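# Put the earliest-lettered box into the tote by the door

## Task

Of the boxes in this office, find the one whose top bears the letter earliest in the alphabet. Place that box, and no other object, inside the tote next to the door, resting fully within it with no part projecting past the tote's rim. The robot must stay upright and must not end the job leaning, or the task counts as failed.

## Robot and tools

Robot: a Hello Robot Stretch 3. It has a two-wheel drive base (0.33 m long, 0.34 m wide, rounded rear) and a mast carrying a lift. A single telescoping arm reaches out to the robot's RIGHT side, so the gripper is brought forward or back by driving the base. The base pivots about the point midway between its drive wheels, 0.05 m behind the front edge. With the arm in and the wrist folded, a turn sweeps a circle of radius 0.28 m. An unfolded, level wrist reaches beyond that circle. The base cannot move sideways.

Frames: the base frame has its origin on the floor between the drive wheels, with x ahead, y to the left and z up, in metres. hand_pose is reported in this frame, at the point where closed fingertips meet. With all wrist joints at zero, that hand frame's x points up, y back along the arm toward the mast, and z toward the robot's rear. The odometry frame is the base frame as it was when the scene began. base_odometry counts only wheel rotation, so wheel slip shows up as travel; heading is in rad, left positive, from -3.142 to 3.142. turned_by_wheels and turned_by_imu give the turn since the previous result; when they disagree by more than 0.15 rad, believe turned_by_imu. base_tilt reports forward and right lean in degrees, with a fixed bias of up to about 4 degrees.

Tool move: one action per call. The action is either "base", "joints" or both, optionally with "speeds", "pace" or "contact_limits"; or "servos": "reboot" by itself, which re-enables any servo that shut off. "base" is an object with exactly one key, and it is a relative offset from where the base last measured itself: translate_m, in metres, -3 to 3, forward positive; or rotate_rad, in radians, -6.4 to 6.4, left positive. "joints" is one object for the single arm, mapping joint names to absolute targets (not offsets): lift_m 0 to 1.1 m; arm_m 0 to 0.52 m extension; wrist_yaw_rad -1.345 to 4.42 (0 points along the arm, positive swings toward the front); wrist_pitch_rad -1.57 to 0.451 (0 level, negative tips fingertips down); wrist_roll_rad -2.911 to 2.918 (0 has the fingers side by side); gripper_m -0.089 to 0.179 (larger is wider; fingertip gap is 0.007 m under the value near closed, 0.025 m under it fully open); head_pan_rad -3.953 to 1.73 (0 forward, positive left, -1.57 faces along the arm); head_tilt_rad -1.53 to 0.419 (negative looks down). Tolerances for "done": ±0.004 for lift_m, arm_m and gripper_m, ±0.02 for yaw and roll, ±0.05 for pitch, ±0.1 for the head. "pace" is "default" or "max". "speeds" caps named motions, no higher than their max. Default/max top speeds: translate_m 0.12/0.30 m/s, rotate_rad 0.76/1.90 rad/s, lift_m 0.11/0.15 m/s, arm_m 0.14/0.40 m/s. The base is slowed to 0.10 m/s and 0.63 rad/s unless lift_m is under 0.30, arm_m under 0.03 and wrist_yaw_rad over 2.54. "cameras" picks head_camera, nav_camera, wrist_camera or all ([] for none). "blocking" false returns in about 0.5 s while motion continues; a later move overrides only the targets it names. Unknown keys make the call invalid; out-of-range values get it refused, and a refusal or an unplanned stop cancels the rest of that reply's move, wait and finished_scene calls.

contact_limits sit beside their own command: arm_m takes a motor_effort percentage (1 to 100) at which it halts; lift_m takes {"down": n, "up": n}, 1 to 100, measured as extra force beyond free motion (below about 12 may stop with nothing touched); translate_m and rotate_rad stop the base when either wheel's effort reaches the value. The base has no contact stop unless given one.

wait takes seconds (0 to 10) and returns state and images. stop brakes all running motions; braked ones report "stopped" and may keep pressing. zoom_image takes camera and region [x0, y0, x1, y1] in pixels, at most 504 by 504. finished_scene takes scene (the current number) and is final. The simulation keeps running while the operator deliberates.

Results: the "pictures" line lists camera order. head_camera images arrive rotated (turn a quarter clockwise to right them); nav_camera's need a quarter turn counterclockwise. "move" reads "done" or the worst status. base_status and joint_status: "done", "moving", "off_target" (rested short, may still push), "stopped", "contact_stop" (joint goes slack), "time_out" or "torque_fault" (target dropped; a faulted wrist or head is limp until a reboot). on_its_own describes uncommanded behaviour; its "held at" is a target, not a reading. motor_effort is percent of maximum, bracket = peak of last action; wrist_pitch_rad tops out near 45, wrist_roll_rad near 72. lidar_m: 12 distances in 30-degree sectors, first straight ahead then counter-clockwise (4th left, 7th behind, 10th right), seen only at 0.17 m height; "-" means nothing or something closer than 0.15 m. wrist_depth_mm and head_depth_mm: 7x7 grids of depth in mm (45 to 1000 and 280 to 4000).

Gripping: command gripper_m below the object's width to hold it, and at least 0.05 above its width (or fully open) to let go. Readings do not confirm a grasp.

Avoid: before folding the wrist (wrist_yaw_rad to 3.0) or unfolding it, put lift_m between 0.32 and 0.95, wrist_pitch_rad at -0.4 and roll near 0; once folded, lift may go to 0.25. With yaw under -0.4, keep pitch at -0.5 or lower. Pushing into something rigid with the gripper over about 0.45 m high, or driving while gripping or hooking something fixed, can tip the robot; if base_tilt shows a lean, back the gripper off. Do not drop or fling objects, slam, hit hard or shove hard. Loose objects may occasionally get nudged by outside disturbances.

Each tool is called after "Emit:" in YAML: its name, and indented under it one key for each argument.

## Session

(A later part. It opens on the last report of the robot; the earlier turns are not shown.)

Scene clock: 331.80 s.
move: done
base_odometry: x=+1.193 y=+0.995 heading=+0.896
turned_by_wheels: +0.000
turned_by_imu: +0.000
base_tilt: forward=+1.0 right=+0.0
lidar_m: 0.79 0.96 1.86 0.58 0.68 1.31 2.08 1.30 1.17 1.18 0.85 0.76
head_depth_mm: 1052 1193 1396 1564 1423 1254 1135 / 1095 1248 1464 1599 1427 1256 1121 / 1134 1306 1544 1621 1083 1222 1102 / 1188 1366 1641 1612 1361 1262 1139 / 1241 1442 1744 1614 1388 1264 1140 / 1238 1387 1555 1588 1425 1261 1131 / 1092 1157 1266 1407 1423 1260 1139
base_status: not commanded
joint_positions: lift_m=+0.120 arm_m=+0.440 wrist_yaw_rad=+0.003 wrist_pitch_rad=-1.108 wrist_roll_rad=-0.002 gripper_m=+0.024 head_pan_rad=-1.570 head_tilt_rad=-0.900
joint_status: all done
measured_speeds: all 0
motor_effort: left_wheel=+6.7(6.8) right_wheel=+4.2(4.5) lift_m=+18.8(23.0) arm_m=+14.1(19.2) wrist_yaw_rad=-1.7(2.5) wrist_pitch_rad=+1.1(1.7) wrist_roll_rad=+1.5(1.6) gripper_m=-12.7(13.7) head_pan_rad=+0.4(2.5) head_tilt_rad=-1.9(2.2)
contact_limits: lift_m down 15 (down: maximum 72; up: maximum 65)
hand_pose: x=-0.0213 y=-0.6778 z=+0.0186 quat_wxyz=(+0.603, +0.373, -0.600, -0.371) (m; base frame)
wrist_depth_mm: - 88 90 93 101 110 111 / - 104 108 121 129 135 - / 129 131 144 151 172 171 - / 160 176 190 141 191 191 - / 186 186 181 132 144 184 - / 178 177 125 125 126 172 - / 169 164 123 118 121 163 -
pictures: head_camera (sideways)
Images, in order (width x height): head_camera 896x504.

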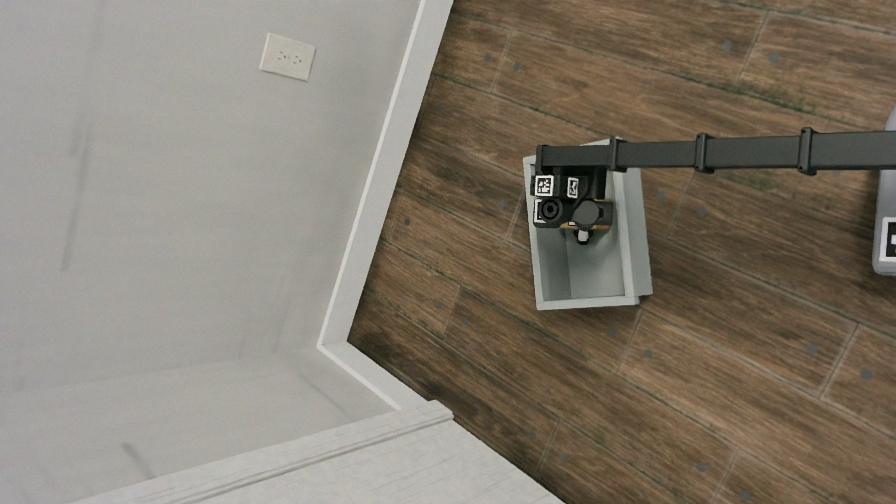

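Emit:
move:
  joints: {"lift_m": 0.108}
  speeds: {"lift_m": 0.04}
  contact_limits: {"lift_m": {"down": 14}}
  cameras: ["wrist_camera"]

Emit:
move:
  joints: {"gripper_m": 0.115}
  cameras: ["wrist_camera"]

Emit:
move:
  joints: {"lift_m": 0.35}
  pace: "max"
  cameras: ["head_camera", "wrist_camera"]

Scene clock: 336.43 s.
move: contact_stop
base_odometry: x=+1.193 y=+0.995 heading=+0.896
turned_by_wheels: +0.000
turned_by_imu: +0.000
base_tilt: forward=+1.0 right=-0.3
lidar_m: 0.79 0.96 1.85 0.58 0.68 1.30 2.08 1.30 1.17 1.18 0.85 0.76
head_depth_mm: 1053 1191 1385 1584 1401 1256 1135 / 1096 1253 1456 1612 1403 1254 1117 / 1133 1317 1545 1615 1084 1219 1107 / 1188 1376 1625 1617 1359 1259 1133 / 1246 1457 1736 1617 1396 1255 1137 / 1244 1393 1545 1580 1419 1260 1129 / 1090 1168 1259 1410 1416 1264 1137
base_status: not commanded
joint_positions: lift_m=+0.116 arm_m=+0.440 wrist_yaw_rad=+0.001 wrist_pitch_rad=-1.104 wrist_roll_rad=-0.002 gripper_m=+0.024 head_pan_rad=-1.570 head_tilt_rad=-0.900
joint_status: lift_m contact_stop (moved -0.004 of -0.012)
measured_speeds: translate_m=+0.000 rotate_rad=+0.000 lift_m=+0.009 arm_m=+0.000 wrist_yaw_rad=+0.000 wrist_pitch_rad=+0.000 wrist_roll_rad=+0.000 head_pan_rad=+0.000 head_tilt_rad=+0.000
on_its_own: lift_m is slack since a contact_stop (your +0.108 is given up)
motor_effort: left_wheel=+0.6(6.6) right_wheel=+2.1(4.6) lift_m=+16.5(19.3) arm_m=+6.2(7.5) wrist_yaw_rad=-0.6(1.7) wrist_pitch_rad=+0.2(1.6) wrist_roll_rad=+1.5(1.5) gripper_m=-12.7(13.5) head_pan_rad=+0.1(1.8) head_tilt_rad=-1.1(2.4)
contact_limits: lift_m down 14 (down: maximum 72; up: maximum 65)
hand_pose: x=-0.0215 y=-0.6788 z=+0.0150 quat_wxyz=(+0.603, +0.372, -0.601, -0.370) (m; base frame)
wrist_depth_mm: - 86 88 92 100 109 109 / - 103 106 121 128 134 - / 124 129 143 150 172 173 - / 157 174 188 140 189 191 - / 184 184 181 132 145 182 - / 175 174 125 125 126 173 - / 166 113 123 119 120 162 -
pictures: wrist_camera
Images, in order (width x height): wrist_camera 644x364.

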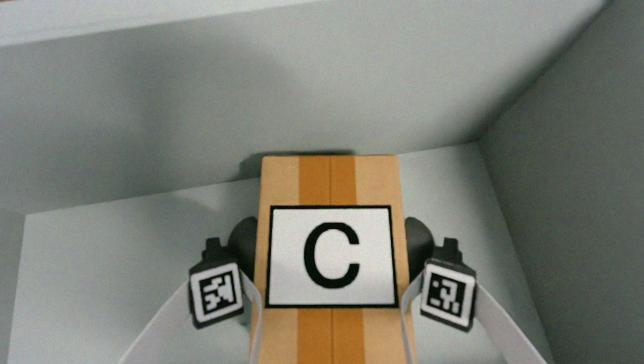

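not run: a stop that you did not command came earlier in this reply.

not run: a stop that you did not command came earlier in this reply.

Emit:
move:
  joints: {"gripper_m": 0.118}
  cameras: ["wrist_camera"]

Emit:
move:
  joints: {"lift_m": 0.35}
  pace: "max"
  cameras: ["head_camera", "wrist_camera"]

Emit:
finished_scene:
  scene: 2

Scene clock: 346.27 s.
move: done
base_odometry: x=+1.193 y=+0.995 heading=+0.895
turned_by_wheels: +0.000
turned_by_imu: +0.001
base_tilt: forward=+0.8 right=-0.1
lidar_m: 0.79 0.96 1.85 0.58 0.68 1.30 2.08 1.30 1.17 1.18 0.85 0.76
head_depth_mm: 1051 1198 1390 1562 1416 1256 1138 / 1096 1243 1455 1607 1413 1257 1120 / 1135 1311 1542 1614 1093 1220 1103 / 1182 1372 1634 1624 1370 1263 1135 / 1238 1442 1745 1623 1387 1257 1137 / 1239 1390 1545 1593 1421 1260 1131 / 1095 1163 1268 1411 1411 1260 1135
base_status: not commanded
joint_positions: lift_m=+0.118 arm_m=+0.440 wrist_yaw_rad=-0.003 wrist_pitch_rad=-1.103 wrist_roll_rad=-0.001 gripper_m=+0.118 head_pan_rad=-1.570 head_tilt_rad=-0.900
joint_status: all done
measured_speeds: all 0
on_its_own: lift_m is slack since a contact_stop (your +0.108 is given up)
motor_effort: left_wheel=+0.2(0.3) right_wheel=+2.7(2.7) lift_m=+25.4(25.8) arm_m=-4.3(4.3) wrist_yaw_rad=+2.6(3.8) wrist_pitch_rad=+0.3(1.0) wrist_roll_rad=+1.1(1.6) gripper_m=+0.6(95.2) head_pan_rad=+1.1(1.7) head_tilt_rad=-2.7(2.7)
contact_limits: lift_m down 14 (down: maximum 72; up: maximum 65)
hand_pose: x=-0.0219 y=-0.6791 z=+0.0175 quat_wxyz=(+0.602, +0.370, -0.602, -0.371) (m; base frame)
wrist_depth_mm: - 89 92 99 108 114 - / - 109 112 125 136 145 - / 129 134 148 165 181 - - / 163 180 189 140 192 - - / 184 184 136 133 182 157 - / 175 125 128 126 171 121 - / 169 125 122 121 164 124 -
pictures: wrist_camera
Images, in order (width x height): wrist_camera 644x364.

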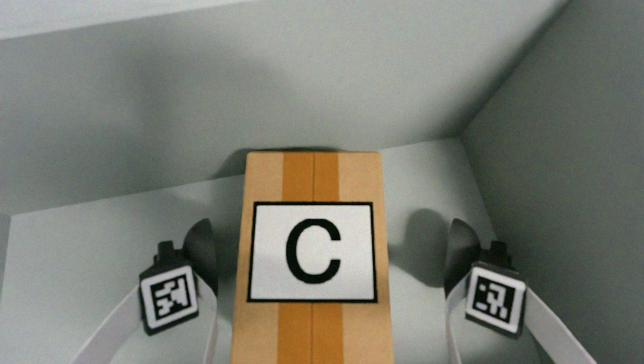

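Scene clock: 348.60 s.
move: done
base_odometry: x=+1.193 y=+0.995 heading=+0.895
turned_by_wheels: +0.000
turned_by_imu: +0.000
base_tilt: forward=+0.9 right=-0.2
lidar_m: 0.79 0.96 1.85 0.58 0.68 1.30 2.09 1.30 1.18 1.18 0.86 0.76
head_depth_mm: 1044 1195 1374 1569 1413 1260 1130 / 1087 1247 1461 1602 1369 1208 644 / 1139 1306 1540 928 1301 1264 1132 / 1185 1378 1653 1633 1370 1266 1135 / 1232 1447 1723 1629 1389 1255 1138 / 1236 1386 1548 1585 1427 1271 1134 / 1098 1164 1256 1413 1416 1262 1141
base_status: not commanded
joint_positions: lift_m=+0.350 arm_m=+0.440 wrist_yaw_rad=-0.003 wrist_pitch_rad=-1.104 wrist_roll_rad=-0.001 gripper_m=+0.118 head_pan_rad=-1.570 head_tilt_rad=-0.900
joint_status: all done
measured_speeds: all 0
motor_effort: left_wheel=+0.0(0.3) right_wheel=+2.5(3.0) lift_m=+30.3(32.4) arm_m=-9.6(9.7) wrist_yaw_rad=+3.4(3.6) wrist_pitch_rad=+0.6(0.9) wrist_roll_rad=+1.3(1.4) gripper_m=+0.1(1.3) head_pan_rad=-0.1(1.6) head_tilt_rad=-2.8(3.5)
hand_pose: x=-0.0219 y=-0.6786 z=+0.2490 quat_wxyz=(+0.602, +0.370, -0.602, -0.372) (m; base frame)
wrist_depth_mm: 524 517 517 516 516 514 508 / 491 488 491 490 481 484 482 / 463 461 456 456 456 460 452 / 438 438 430 437 430 433 432 / 416 413 332 358 - 413 410 / 396 125 129 343 - 125 390 / 385 107 - - - 124 371
pictures: head_camera (sideways), wrist_camera
Images, in order (width x height): head_camera 896x504, wrist_camera 644x364.

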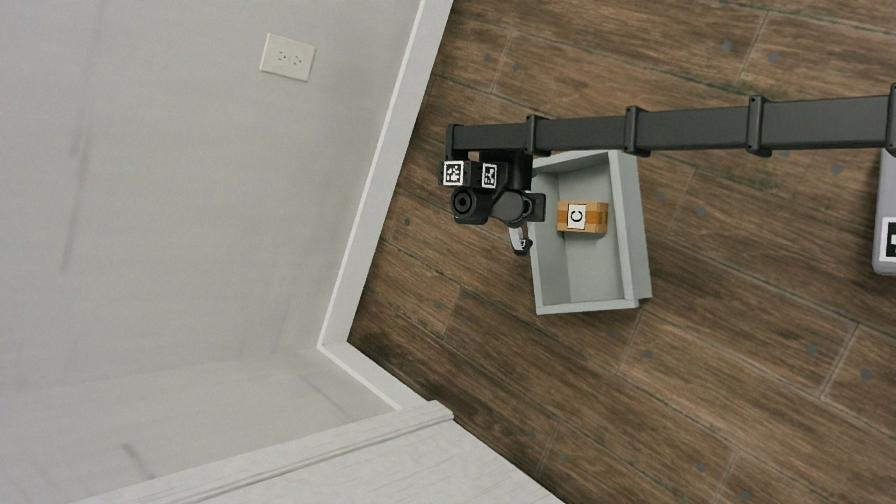

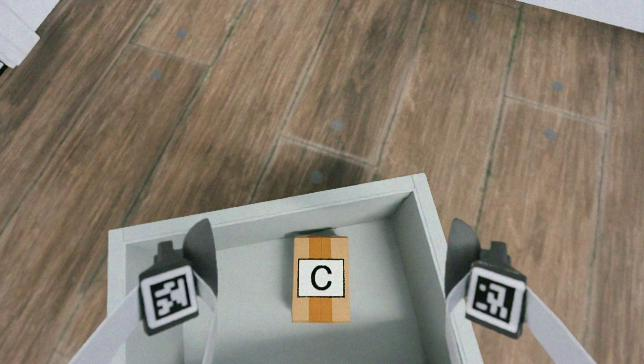

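The scene is finished: the task was done.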